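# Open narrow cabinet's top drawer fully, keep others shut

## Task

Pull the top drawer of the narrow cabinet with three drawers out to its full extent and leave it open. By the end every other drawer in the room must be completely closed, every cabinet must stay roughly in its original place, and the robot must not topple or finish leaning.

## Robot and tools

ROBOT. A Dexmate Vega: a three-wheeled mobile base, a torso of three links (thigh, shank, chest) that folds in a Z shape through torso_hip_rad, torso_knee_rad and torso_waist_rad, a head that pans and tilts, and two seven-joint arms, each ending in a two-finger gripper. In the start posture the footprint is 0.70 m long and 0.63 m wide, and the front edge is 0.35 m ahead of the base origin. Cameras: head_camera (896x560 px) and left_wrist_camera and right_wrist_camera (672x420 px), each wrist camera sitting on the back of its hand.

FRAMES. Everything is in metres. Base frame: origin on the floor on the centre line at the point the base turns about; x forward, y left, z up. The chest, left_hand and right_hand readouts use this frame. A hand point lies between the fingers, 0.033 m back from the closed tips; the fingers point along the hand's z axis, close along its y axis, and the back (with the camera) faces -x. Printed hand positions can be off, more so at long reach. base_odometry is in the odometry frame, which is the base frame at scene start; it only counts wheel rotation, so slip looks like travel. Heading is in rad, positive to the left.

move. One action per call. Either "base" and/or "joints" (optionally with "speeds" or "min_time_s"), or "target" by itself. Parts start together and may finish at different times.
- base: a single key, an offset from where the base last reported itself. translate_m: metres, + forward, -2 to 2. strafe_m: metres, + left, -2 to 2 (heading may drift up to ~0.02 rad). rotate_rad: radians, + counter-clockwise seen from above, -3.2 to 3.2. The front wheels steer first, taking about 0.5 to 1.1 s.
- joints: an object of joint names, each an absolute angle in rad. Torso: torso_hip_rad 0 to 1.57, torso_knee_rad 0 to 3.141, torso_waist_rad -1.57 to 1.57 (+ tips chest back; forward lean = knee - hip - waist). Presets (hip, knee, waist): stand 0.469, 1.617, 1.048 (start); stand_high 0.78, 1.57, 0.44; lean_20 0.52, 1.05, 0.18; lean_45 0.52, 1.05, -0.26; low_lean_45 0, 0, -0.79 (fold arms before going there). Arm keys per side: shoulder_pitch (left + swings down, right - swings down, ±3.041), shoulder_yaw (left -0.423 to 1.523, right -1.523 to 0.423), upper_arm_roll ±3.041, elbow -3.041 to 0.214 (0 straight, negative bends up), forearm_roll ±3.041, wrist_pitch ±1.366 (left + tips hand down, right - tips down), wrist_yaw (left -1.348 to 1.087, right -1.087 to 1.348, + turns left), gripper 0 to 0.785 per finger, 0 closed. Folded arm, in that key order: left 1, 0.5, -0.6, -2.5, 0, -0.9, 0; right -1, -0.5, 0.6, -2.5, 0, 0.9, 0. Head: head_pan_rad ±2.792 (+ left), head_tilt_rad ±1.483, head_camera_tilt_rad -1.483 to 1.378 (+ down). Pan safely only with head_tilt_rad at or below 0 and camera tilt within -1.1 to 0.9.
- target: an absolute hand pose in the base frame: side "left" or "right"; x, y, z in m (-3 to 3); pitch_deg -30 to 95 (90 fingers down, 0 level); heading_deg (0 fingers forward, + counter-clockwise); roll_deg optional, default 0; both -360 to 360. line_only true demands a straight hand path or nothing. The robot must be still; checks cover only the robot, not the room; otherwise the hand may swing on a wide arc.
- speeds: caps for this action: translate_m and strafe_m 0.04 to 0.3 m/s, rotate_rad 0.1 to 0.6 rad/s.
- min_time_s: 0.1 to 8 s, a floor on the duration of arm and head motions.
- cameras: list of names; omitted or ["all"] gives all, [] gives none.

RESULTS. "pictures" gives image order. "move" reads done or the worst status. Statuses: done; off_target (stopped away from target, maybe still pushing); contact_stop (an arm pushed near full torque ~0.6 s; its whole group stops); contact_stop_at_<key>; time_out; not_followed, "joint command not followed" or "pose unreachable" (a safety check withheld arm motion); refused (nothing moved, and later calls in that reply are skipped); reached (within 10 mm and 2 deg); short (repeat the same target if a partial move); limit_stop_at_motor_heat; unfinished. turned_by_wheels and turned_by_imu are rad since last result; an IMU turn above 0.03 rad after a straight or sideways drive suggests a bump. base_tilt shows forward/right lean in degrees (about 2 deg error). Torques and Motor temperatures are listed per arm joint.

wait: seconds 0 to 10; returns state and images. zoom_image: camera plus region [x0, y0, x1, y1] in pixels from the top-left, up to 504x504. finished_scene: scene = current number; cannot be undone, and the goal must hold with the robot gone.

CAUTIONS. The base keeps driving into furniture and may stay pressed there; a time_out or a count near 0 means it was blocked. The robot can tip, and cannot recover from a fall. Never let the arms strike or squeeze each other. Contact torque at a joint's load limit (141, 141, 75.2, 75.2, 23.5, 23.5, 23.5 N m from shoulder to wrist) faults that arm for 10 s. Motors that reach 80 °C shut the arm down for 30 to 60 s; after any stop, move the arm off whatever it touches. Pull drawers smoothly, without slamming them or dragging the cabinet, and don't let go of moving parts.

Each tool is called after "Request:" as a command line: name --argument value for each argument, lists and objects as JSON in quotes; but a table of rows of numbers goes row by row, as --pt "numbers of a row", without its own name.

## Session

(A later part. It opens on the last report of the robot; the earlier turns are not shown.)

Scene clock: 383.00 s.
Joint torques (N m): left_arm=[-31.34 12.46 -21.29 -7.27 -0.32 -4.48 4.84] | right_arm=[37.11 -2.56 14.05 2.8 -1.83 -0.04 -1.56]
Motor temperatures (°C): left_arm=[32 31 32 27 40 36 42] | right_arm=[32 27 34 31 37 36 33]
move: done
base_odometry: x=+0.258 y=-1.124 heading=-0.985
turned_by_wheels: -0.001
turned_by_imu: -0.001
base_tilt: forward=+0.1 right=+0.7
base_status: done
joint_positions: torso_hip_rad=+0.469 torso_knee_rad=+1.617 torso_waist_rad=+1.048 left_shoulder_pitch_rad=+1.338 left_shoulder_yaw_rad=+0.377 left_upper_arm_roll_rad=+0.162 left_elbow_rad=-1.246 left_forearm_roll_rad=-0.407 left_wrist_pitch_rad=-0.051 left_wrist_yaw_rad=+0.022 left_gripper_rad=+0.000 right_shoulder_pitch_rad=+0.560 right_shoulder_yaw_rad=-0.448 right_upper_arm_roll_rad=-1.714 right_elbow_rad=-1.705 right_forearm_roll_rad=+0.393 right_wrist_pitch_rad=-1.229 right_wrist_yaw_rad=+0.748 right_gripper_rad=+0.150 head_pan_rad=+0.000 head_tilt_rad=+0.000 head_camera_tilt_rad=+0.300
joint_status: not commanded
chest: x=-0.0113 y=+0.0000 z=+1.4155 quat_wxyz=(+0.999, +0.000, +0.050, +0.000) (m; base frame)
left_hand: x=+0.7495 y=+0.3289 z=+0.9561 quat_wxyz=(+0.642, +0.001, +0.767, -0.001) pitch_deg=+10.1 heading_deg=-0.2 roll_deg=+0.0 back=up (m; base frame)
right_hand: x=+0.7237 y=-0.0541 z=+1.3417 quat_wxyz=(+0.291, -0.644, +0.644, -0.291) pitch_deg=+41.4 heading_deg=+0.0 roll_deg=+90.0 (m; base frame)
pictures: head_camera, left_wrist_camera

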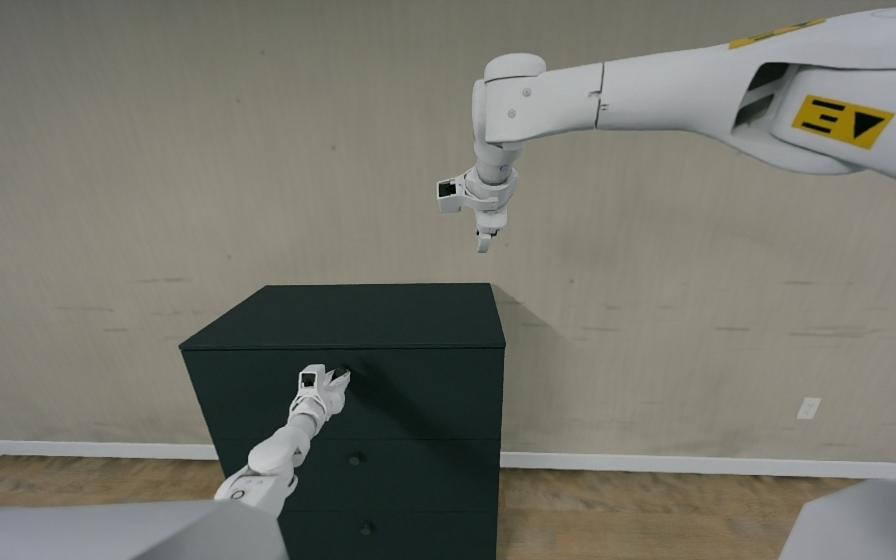

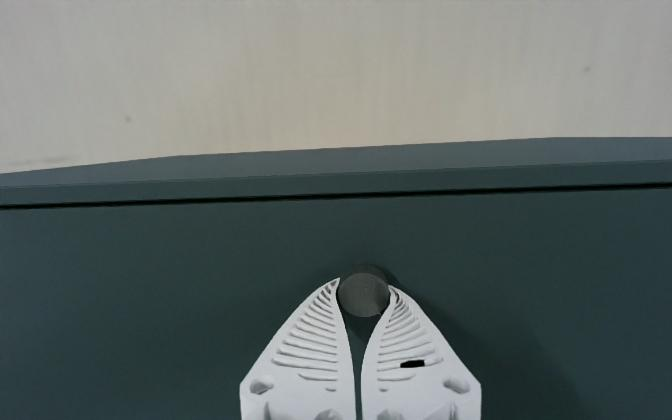

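Request:
move --joints '{"left_gripper_rad": 0.2}' --cameras '[]'

Request:
move --base '{"translate_m": -0.35}' --cameras '["head_camera"]'

Request:
move --joints '{"torso_hip_rad": 0.1, "torso_knee_rad": 0.8, "torso_waist_rad": 0.1, "left_shoulder_pitch_rad": 1.0, "left_elbow_rad": -1.6}' --cameras '["head_camera", "left_wrist_camera"]'

Scene clock: 385.47 s.
Joint torques (N m): left_arm=[-33 7.6 -12.31 -8.69 -0.01 -4.21 0.66] | right_arm=[36.77 -2.58 14.57 3.02 -1.86 -0.15 -1.61]
Motor temperatures (°C): left_arm=[33 31 32 27 40 37 42] | right_arm=[32 27 34 31 37 36 33]
move: done
base_odometry: x=+0.258 y=-1.124 heading=-0.985
turned_by_wheels: +0.000
turned_by_imu: +0.001
base_tilt: forward=+0.1 right=+0.7
base_status: not commanded
joint_positions: torso_hip_rad=+0.469 torso_knee_rad=+1.617 torso_waist_rad=+1.048 left_shoulder_pitch_rad=+1.338 left_shoulder_yaw_rad=+0.377 left_upper_arm_roll_rad=+0.161 left_elbow_rad=-1.246 left_forearm_roll_rad=-0.407 left_wrist_pitch_rad=-0.051 left_wrist_yaw_rad=+0.023 left_gripper_rad=+0.200 right_shoulder_pitch_rad=+0.560 right_shoulder_yaw_rad=-0.448 right_upper_arm_roll_rad=-1.714 right_elbow_rad=-1.705 right_forearm_roll_rad=+0.393 right_wrist_pitch_rad=-1.229 right_wrist_yaw_rad=+0.748 right_gripper_rad=+0.150 head_pan_rad=+0.000 head_tilt_rad=+0.000 head_camera_tilt_rad=+0.300
joint_status: all done
chest: x=-0.0113 y=+0.0000 z=+1.4155 quat_wxyz=(+0.999, +0.000, +0.050, +0.000) (m; base frame)
left_hand: x=+0.7495 y=+0.3301 z=+0.9561 quat_wxyz=(+0.642, +0.000, +0.767, +0.000) pitch_deg=+10.1 heading_deg=+0.0 roll_deg=+0.0 back=up (m; base frame)
right_hand: x=+0.7237 y=-0.0541 z=+1.3417 quat_wxyz=(+0.291, -0.644, +0.644, -0.291) pitch_deg=+41.4 heading_deg=+0.0 roll_deg=+90.0 (m; base frame)
pictures: none
No camera images: "cameras" was empty.

Scene clock: 388.40 s.
Joint torques (N m): left_arm=[-25.15 6.26 -9.54 -7.47 0.07 -3.02 0.21] | right_arm=[37.19 -2.02 14.83 2.37 -1.88 0 -1.61]
Motor temperatures (°C): left_arm=[33 31 32 27 40 37 42] | right_arm=[32 27 34 31 37 36 33]
move: done
base_odometry: x=+0.065 y=-0.833 heading=-0.985
turned_by_wheels: -0.001
turned_by_imu: -0.001
base_tilt: forward=+0.0 right=+0.7
base_status: done
joint_positions: torso_hip_rad=+0.469 torso_knee_rad=+1.617 torso_waist_rad=+1.048 left_shoulder_pitch_rad=+1.337 left_shoulder_yaw_rad=+0.377 left_upper_arm_roll_rad=+0.161 left_elbow_rad=-1.246 left_forearm_roll_rad=-0.407 left_wrist_pitch_rad=-0.052 left_wrist_yaw_rad=+0.023 left_gripper_rad=+0.200 right_shoulder_pitch_rad=+0.560 right_shoulder_yaw_rad=-0.448 right_upper_arm_roll_rad=-1.714 right_elbow_rad=-1.705 right_forearm_roll_rad=+0.393 right_wrist_pitch_rad=-1.229 right_wrist_yaw_rad=+0.748 right_gripper_rad=+0.150 head_pan_rad=+0.000 head_tilt_rad=+0.000 head_camera_tilt_rad=+0.300
joint_status: not commanded
chest: x=-0.0111 y=+0.0000 z=+1.4155 quat_wxyz=(+0.999, +0.000, +0.050, +0.000) (m; base frame)
left_hand: x=+0.7498 y=+0.3303 z=+0.9565 quat_wxyz=(+0.642, +0.000, +0.766, +0.000) pitch_deg=+10.0 heading_deg=+0.0 roll_deg=+0.0 back=up (m; base frame)
right_hand: x=+0.7239 y=-0.0541 z=+1.3415 quat_wxyz=(+0.291, -0.644, +0.644, -0.291) pitch_deg=+41.4 heading_deg=+0.0 roll_deg=+90.0 (m; base frame)
pictures: head_camera

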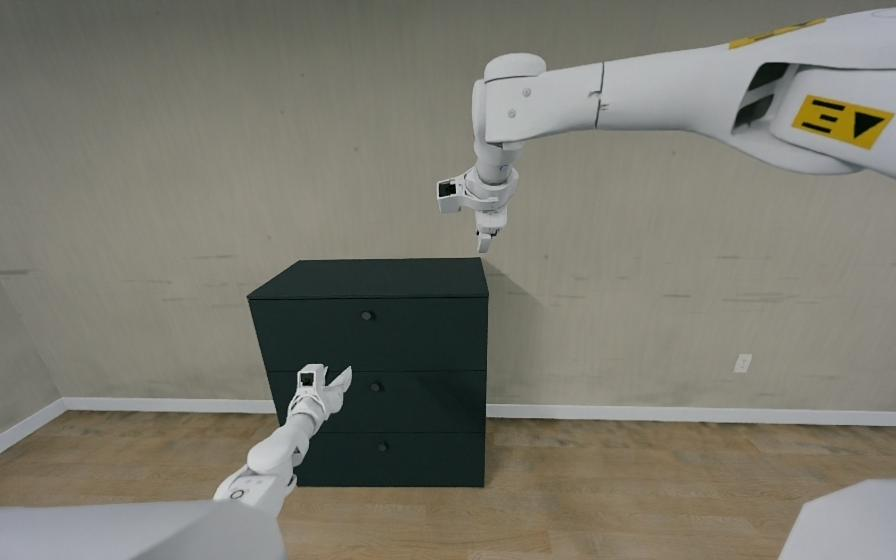

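Scene clock: 393.20 s.
Joint torques (N m): left_arm=[-21.57 5.01 -9.16 -8.24 -0.2 -2.58 0] | right_arm=[38.13 -1.92 15.03 0.82 -1.34 0.26 -1.21]
Motor temperatures (°C): left_arm=[33 31 32 27 40 36 42] | right_arm=[32 27 34 31 37 36 33]
move: done
base_odometry: x=+0.065 y=-0.833 heading=-0.985
turned_by_wheels: +0.000
turned_by_imu: +0.000
base_tilt: forward=+0.1 right=+0.7
base_status: not commanded
joint_positions: torso_hip_rad=+0.100 torso_knee_rad=+0.800 torso_waist_rad=+0.100 left_shoulder_pitch_rad=+1.000 left_shoulder_yaw_rad=+0.377 left_upper_arm_roll_rad=+0.161 left_elbow_rad=-1.600 left_forearm_roll_rad=-0.407 left_wrist_pitch_rad=-0.052 left_wrist_yaw_rad=+0.023 left_gripper_rad=+0.200 right_shoulder_pitch_rad=+0.560 right_shoulder_yaw_rad=-0.448 right_upper_arm_roll_rad=-1.714 right_elbow_rad=-1.705 right_forearm_roll_rad=+0.393 right_wrist_pitch_rad=-1.229 right_wrist_yaw_rad=+0.748 right_gripper_rad=+0.150 head_pan_rad=+0.000 head_tilt_rad=+0.000 head_camera_tilt_rad=+0.300
joint_status: all done
chest: x=+0.1051 y=+0.0000 z=+1.1620 quat_wxyz=(+0.955, +0.000, +0.296, +0.000) (m; base frame)
left_hand: x=+0.8308 y=+0.2371 z=+0.8006 quat_wxyz=(+0.701, +0.034, +0.710, -0.061) pitch_deg=+0.6 heading_deg=-7.7 roll_deg=-2.2 back=up (m; base frame)
right_hand: x=+0.7146 y=-0.0541 z=+0.7447 quat_wxyz=(+0.122, -0.696, +0.696, -0.123) pitch_deg=+70.0 heading_deg=+0.0 roll_deg=+90.0 (m; base frame)
pictures: head_camera, left_wrist_camera

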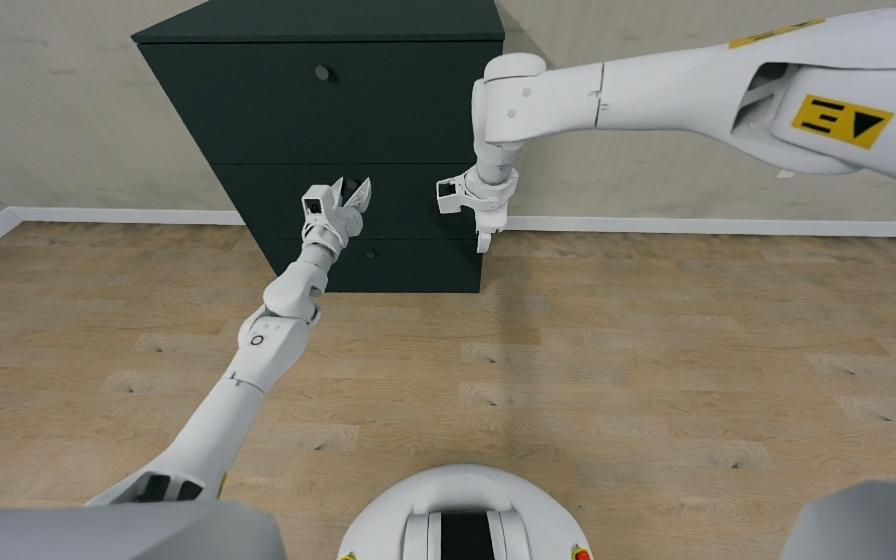

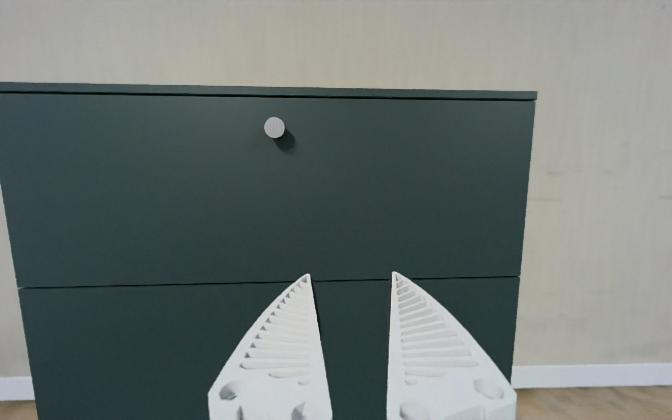

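Request:
move --target '{"side": "left", "x": 0.66, "y": 0.32, "z": 0.64, "pitch_deg": 10, "heading_deg": 0, "roll_deg": 0}' --cameras '["head_camera", "left_wrist_camera"]'

Request:
move --target '{"side": "left", "x": 0.66, "y": 0.32, "z": 0.34, "pitch_deg": 30, "heading_deg": 0, "roll_deg": 0}' --cameras '["head_camera", "left_wrist_camera"]'

Scene clock: 396.57 s.
Joint torques (N m): left_arm=[-2.7 1.35 -9.53 -5.83 0.52 -2.19 -0.01] | right_arm=[36.46 -0.74 14.96 0.45 -1.26 0.47 -1.14]
Motor temperatures (°C): left_arm=[32 31 32 27 40 36 42] | right_arm=[32 27 34 31 37 36 33]
move: done
base_odometry: x=+0.065 y=-0.833 heading=-0.985
turned_by_wheels: +0.000
turned_by_imu: +0.000
base_tilt: forward=+0.1 right=+0.7
base_status: not commanded
joint_positions: torso_hip_rad=+0.100 torso_knee_rad=+0.800 torso_waist_rad=+0.100 left_shoulder_pitch_rad=+1.418 left_shoulder_yaw_rad=+0.393 left_upper_arm_roll_rad=+0.080 left_elbow_rad=-1.586 left_forearm_roll_rad=-0.370 left_wrist_pitch_rad=-0.290 left_wrist_yaw_rad=+0.081 left_gripper_rad=+0.200 right_shoulder_pitch_rad=+0.560 right_shoulder_yaw_rad=-0.448 right_upper_arm_roll_rad=-1.714 right_elbow_rad=-1.705 right_forearm_roll_rad=+0.393 right_wrist_pitch_rad=-1.229 right_wrist_yaw_rad=+0.748 right_gripper_rad=+0.150 head_pan_rad=+0.000 head_tilt_rad=+0.000 head_camera_tilt_rad=+0.300
joint_status: not commanded
chest: x=+0.1051 y=+0.0000 z=+1.1620 quat_wxyz=(+0.955, +0.000, +0.296, +0.000) (m; base frame)
left_hand: x=+0.6619 y=+0.3190 z=+0.6413 quat_wxyz=(+0.643, +0.000, +0.766, -0.001) pitch_deg=+9.9 heading_deg=-0.1 roll_deg=+0.0 back=up (m; base frame)
left_hand_status: reached (straight line, planned for 1.7 s): 3 mm and 0.1 deg off.
right_hand: x=+0.7146 y=-0.0541 z=+0.7447 quat_wxyz=(+0.122, -0.696, +0.696, -0.123) pitch_deg=+70.0 heading_deg=+0.0 roll_deg=+90.0 (m; base frame)
pictures: head_camera, left_wrist_camera

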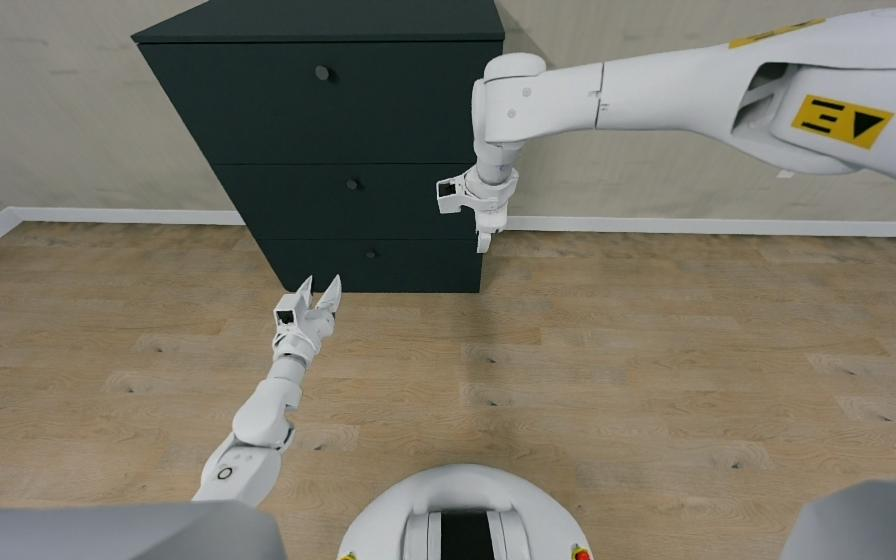

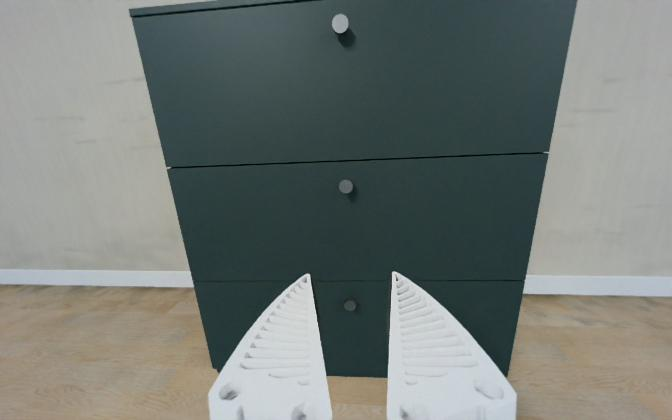

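Scene clock: 396.87 s.
Joint torques (N m): left_arm=[-1.58 1.77 -9.25 -5.11 0.68 -2.68 0.17] | right_arm=[37.44 -2.32 14.81 0.87 -1.36 -0.77 -0.97]
Motor temperatures (°C): left_arm=[32 31 32 27 40 36 42] | right_arm=[32 27 34 31 37 36 33]
move: refused
base_odometry: x=+0.065 y=-0.833 heading=-0.985
turned_by_wheels: +0.000
turned_by_imu: +0.000
base_tilt: forward=+0.0 right=+0.7
base_status: not commanded
joint_positions: torso_hip_rad=+0.100 torso_knee_rad=+0.800 torso_waist_rad=+0.100 left_shoulder_pitch_rad=+1.420 left_shoulder_yaw_rad=+0.393 left_upper_arm_roll_rad=+0.079 left_elbow_rad=-1.585 left_forearm_roll_rad=-0.370 left_wrist_pitch_rad=-0.292 left_wrist_yaw_rad=+0.081 left_gripper_rad=+0.200 right_shoulder_pitch_rad=+0.560 right_shoulder_yaw_rad=-0.448 right_upper_arm_roll_rad=-1.714 right_elbow_rad=-1.705 right_forearm_roll_rad=+0.393 right_wrist_pitch_rad=-1.229 right_wrist_yaw_rad=+0.748 right_gripper_rad=+0.150 head_pan_rad=+0.000 head_tilt_rad=+0.000 head_camera_tilt_rad=+0.300
joint_status: not commanded
chest: x=+0.1051 y=+0.0000 z=+1.1620 quat_wxyz=(+0.955, +0.000, +0.296, +0.000) (m; base frame)
left_hand: x=+0.6609 y=+0.3194 z=+0.6406 quat_wxyz=(+0.643, +0.000, +0.766, +0.000) pitch_deg=+10.0 heading_deg=-0.1 roll_deg=+0.0 back=up (m; base frame)
left_hand_status: refused: no posture of the arm gets there (out of reach): the closest leaves the hand 5.5 cm and 2 deg from the pose. Nothing moved.
right_hand: x=+0.7146 y=-0.0541 z=+0.7447 quat_wxyz=(+0.122, -0.696, +0.696, -0.123) pitch_deg=+70.0 heading_deg=+0.0 roll_deg=+90.0 (m; base frame)
pictures: head_camera, left_wrist_camera

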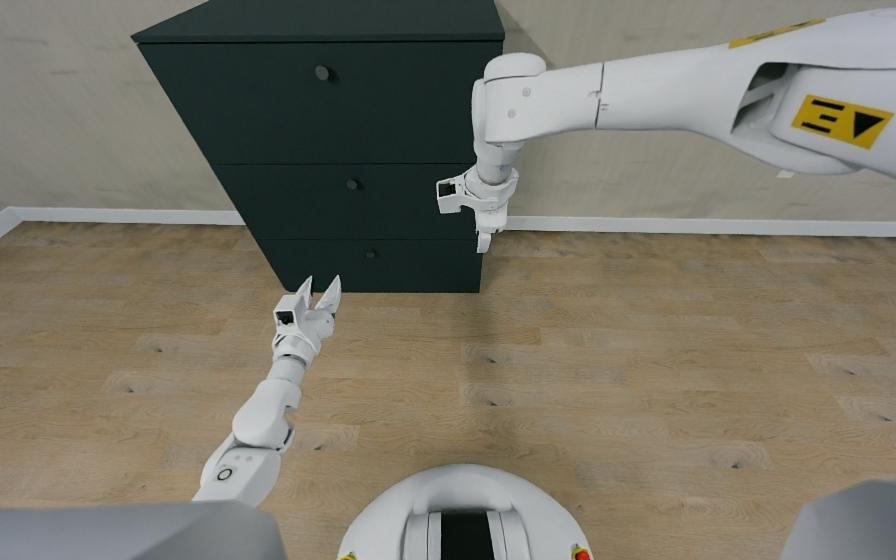

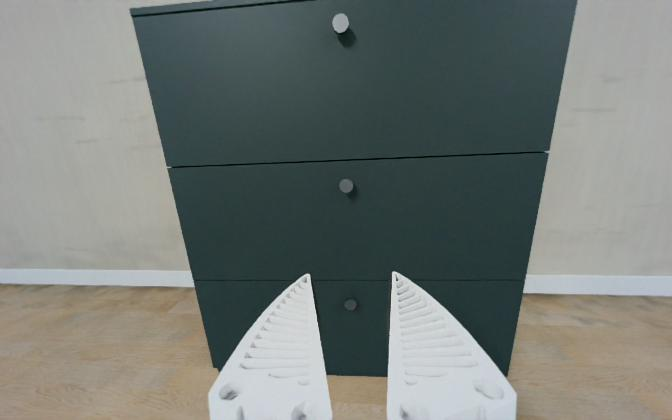

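Request:
move --joints '{"torso_hip_rad": 0.0, "torso_knee_rad": 0.35, "torso_waist_rad": -0.4, "left_shoulder_pitch_rad": 1.2}' --cameras '["head_camera", "left_wrist_camera"]'

Scene clock: 400.33 s.
Joint torques (N m): left_arm=[-15.97 2.69 -9.75 -6.36 0.41 -3.01 0.21] | right_arm=[37.17 0.26 14.64 -0.44 -1.1 -0.19 -0.71]
Motor temperatures (°C): left_arm=[32 31 32 27 40 36 41] | right_arm=[32 27 34 31 37 36 33]
move: done
base_odometry: x=+0.065 y=-0.833 heading=-0.985
turned_by_wheels: +0.000
turned_by_imu: +0.000
base_tilt: forward=+0.1 right=+0.8
base_status: not commanded
joint_positions: torso_hip_rad=+0.001 torso_knee_rad=+0.350 torso_waist_rad=-0.400 left_shoulder_pitch_rad=+1.201 left_shoulder_yaw_rad=+0.393 left_upper_arm_roll_rad=+0.079 left_elbow_rad=-1.584 left_forearm_roll_rad=-0.369 left_wrist_pitch_rad=-0.293 left_wrist_yaw_rad=+0.081 left_gripper_rad=+0.200 right_shoulder_pitch_rad=+0.560 right_shoulder_yaw_rad=-0.448 right_upper_arm_roll_rad=-1.714 right_elbow_rad=-1.705 right_forearm_roll_rad=+0.393 right_wrist_pitch_rad=-1.229 right_wrist_yaw_rad=+0.748 right_gripper_rad=+0.150 head_pan_rad=+0.000 head_tilt_rad=+0.000 head_camera_tilt_rad=+0.300
joint_status: all done
chest: x=+0.0719 y=+0.0000 z=+0.9826 quat_wxyz=(+0.931, +0.000, +0.366, +0.000) (m; base frame)
left_hand: x=+0.6629 y=+0.3198 z=+0.5017 quat_wxyz=(+0.670, +0.000, +0.743, +0.000) pitch_deg=+5.9 heading_deg=+0.0 roll_deg=+0.0 back=up (m; base frame)
right_hand: x=+0.6126 y=-0.0541 z=+0.4793 quat_wxyz=(+0.070, -0.704, +0.704, -0.070) pitch_deg=+78.6 heading_deg=-0.1 roll_deg=+89.9 (m; base frame)
pictures: head_camera, left_wrist_camera

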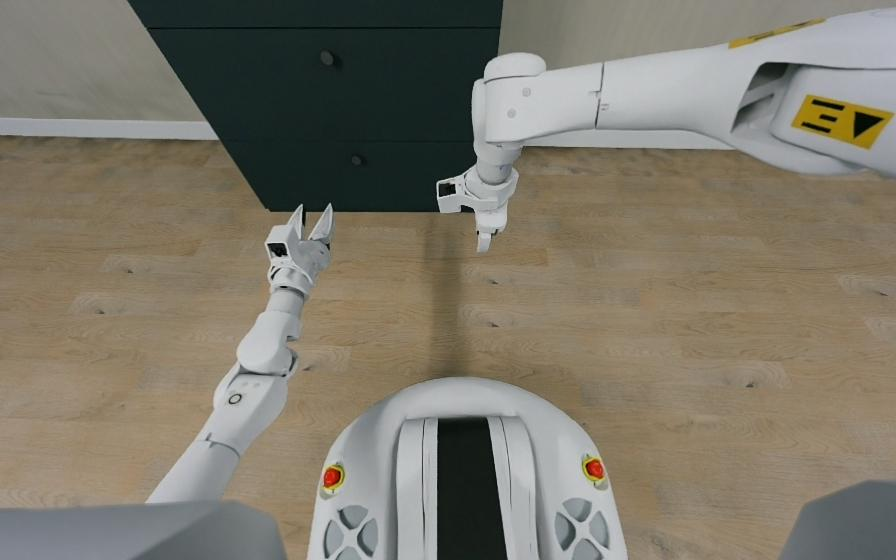

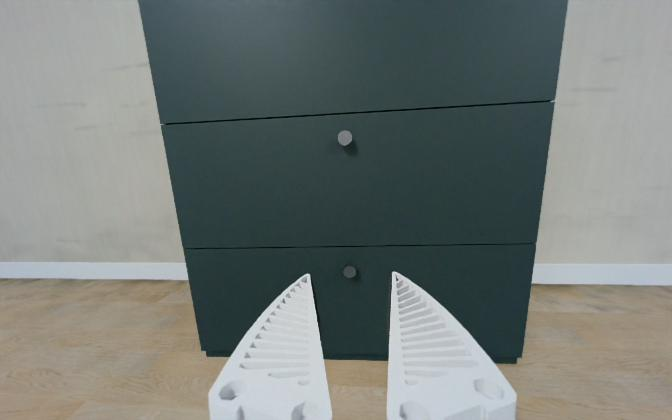

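Request:
move --target '{"side": "left", "x": 0.66, "y": 0.32, "z": 0.33, "pitch_deg": 20, "heading_deg": 0, "roll_deg": 0}' --cameras '["left_wrist_camera"]'

Request:
move --target '{"side": "left", "x": 0.74, "y": 0.32, "z": 0.31, "pitch_deg": 20, "heading_deg": 0, "roll_deg": 0}' --cameras '["left_wrist_camera"]'

Scene clock: 403.90 s.
Joint torques (N m): left_arm=[-17.86 3.37 -1.32 -5.54 0.32 -3.01 -0.46] | right_arm=[37.8 -1.74 14.42 0.42 -1.07 0.67 -0.63]
Motor temperatures (°C): left_arm=[32 31 32 27 40 36 41] | right_arm=[32 27 34 31 37 36 33]
move: done
base_odometry: x=+0.065 y=-0.833 heading=-0.985
turned_by_wheels: +0.000
turned_by_imu: +0.000
base_tilt: forward=+0.1 right=+0.7
base_status: not commanded
joint_positions: torso_hip_rad=+0.001 torso_knee_rad=+0.350 torso_waist_rad=-0.400 left_shoulder_pitch_rad=+0.971 left_shoulder_yaw_rad=+0.310 left_upper_arm_roll_rad=+0.169 left_elbow_rad=-1.068 left_forearm_roll_rad=-0.354 left_wrist_pitch_rad=-0.330 left_wrist_yaw_rad=-0.006 left_gripper_rad=+0.200 right_shoulder_pitch_rad=+0.560 right_shoulder_yaw_rad=-0.448 right_upper_arm_roll_rad=-1.714 right_elbow_rad=-1.705 right_forearm_roll_rad=+0.393 right_wrist_pitch_rad=-1.229 right_wrist_yaw_rad=+0.748 right_gripper_rad=+0.150 head_pan_rad=+0.000 head_tilt_rad=+0.000 head_camera_tilt_rad=+0.300
joint_status: not commanded
chest: x=+0.0719 y=+0.0000 z=+0.9826 quat_wxyz=(+0.931, +0.000, +0.366, +0.000) (m; base frame)
left_hand: x=+0.6599 y=+0.3203 z=+0.3308 quat_wxyz=(+0.574, +0.000, +0.819, +0.000) pitch_deg=+19.9 heading_deg=+0.0 roll_deg=+0.0 back=up (m; base frame)
left_hand_status: reached (straight line, planned for 2.0 s): 1 mm and 0.1 deg off.
right_hand: x=+0.6126 y=-0.0541 z=+0.4793 quat_wxyz=(+0.070, -0.704, +0.704, -0.070) pitch_deg=+78.6 heading_deg=-0.1 roll_deg=+89.9 (m; base frame)
pictures: left_wrist_camera

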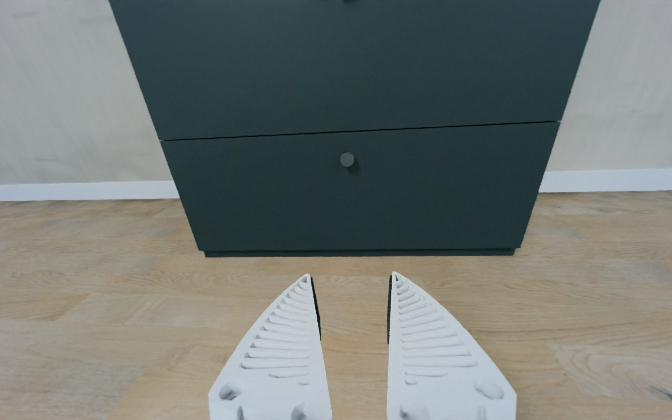

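Scene clock: 404.20 s.
Joint torques (N m): left_arm=[-16.75 1.45 -1.75 -4.14 0.34 -2.2 -0.38] | right_arm=[36.84 -0.94 14.66 -0.01 -1 -0.21 -0.7]
Motor temperatures (°C): left_arm=[32 31 32 27 40 36 41] | right_arm=[32 27 34 31 37 36 33]
move: refused
base_odometry: x=+0.065 y=-0.833 heading=-0.985
turned_by_wheels: +0.000
turned_by_imu: +0.000
base_tilt: forward=+0.1 right=+0.7
base_status: not commanded
joint_positions: torso_hip_rad=+0.001 torso_knee_rad=+0.350 torso_waist_rad=-0.400 left_shoulder_pitch_rad=+0.970 left_shoulder_yaw_rad=+0.310 left_upper_arm_roll_rad=+0.169 left_elbow_rad=-1.066 left_forearm_roll_rad=-0.354 left_wrist_pitch_rad=-0.330 left_wrist_yaw_rad=-0.007 left_gripper_rad=+0.200 right_shoulder_pitch_rad=+0.560 right_shoulder_yaw_rad=-0.448 right_upper_arm_roll_rad=-1.714 right_elbow_rad=-1.705 right_forearm_roll_rad=+0.393 right_wrist_pitch_rad=-1.229 right_wrist_yaw_rad=+0.748 right_gripper_rad=+0.150 head_pan_rad=+0.000 head_tilt_rad=+0.000 head_camera_tilt_rad=+0.300
joint_status: not commanded
chest: x=+0.0719 y=+0.0000 z=+0.9826 quat_wxyz=(+0.931, +0.000, +0.366, +0.000) (m; base frame)
left_hand: x=+0.6598 y=+0.3202 z=+0.3303 quat_wxyz=(+0.574, +0.000, +0.819, +0.000) pitch_deg=+20.0 heading_deg=+0.0 roll_deg=+0.0 back=up (m; base frame)
left_hand_status: refused: no posture of the arm gets there (out of reach): the closest leaves the hand 1.2 cm and 0 deg from the pose. Nothing moved.
right_hand: x=+0.6126 y=-0.0541 z=+0.4793 quat_wxyz=(+0.070, -0.704, +0.704, -0.070) pitch_deg=+78.6 heading_deg=-0.1 roll_deg=+89.9 (m; base frame)
pictures: left_wrist_camera

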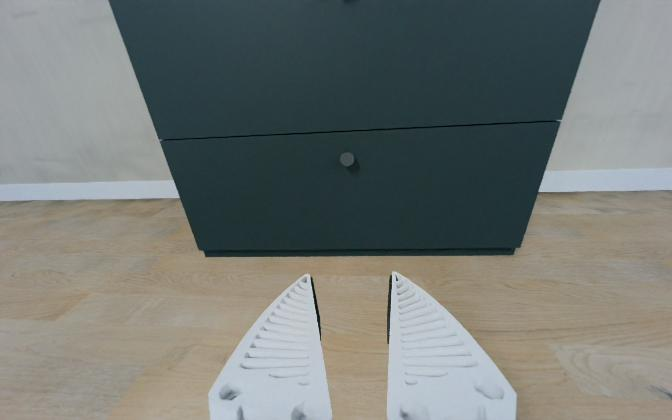

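Request:
finished_scene --scene 1

The scene is finished: the task was done.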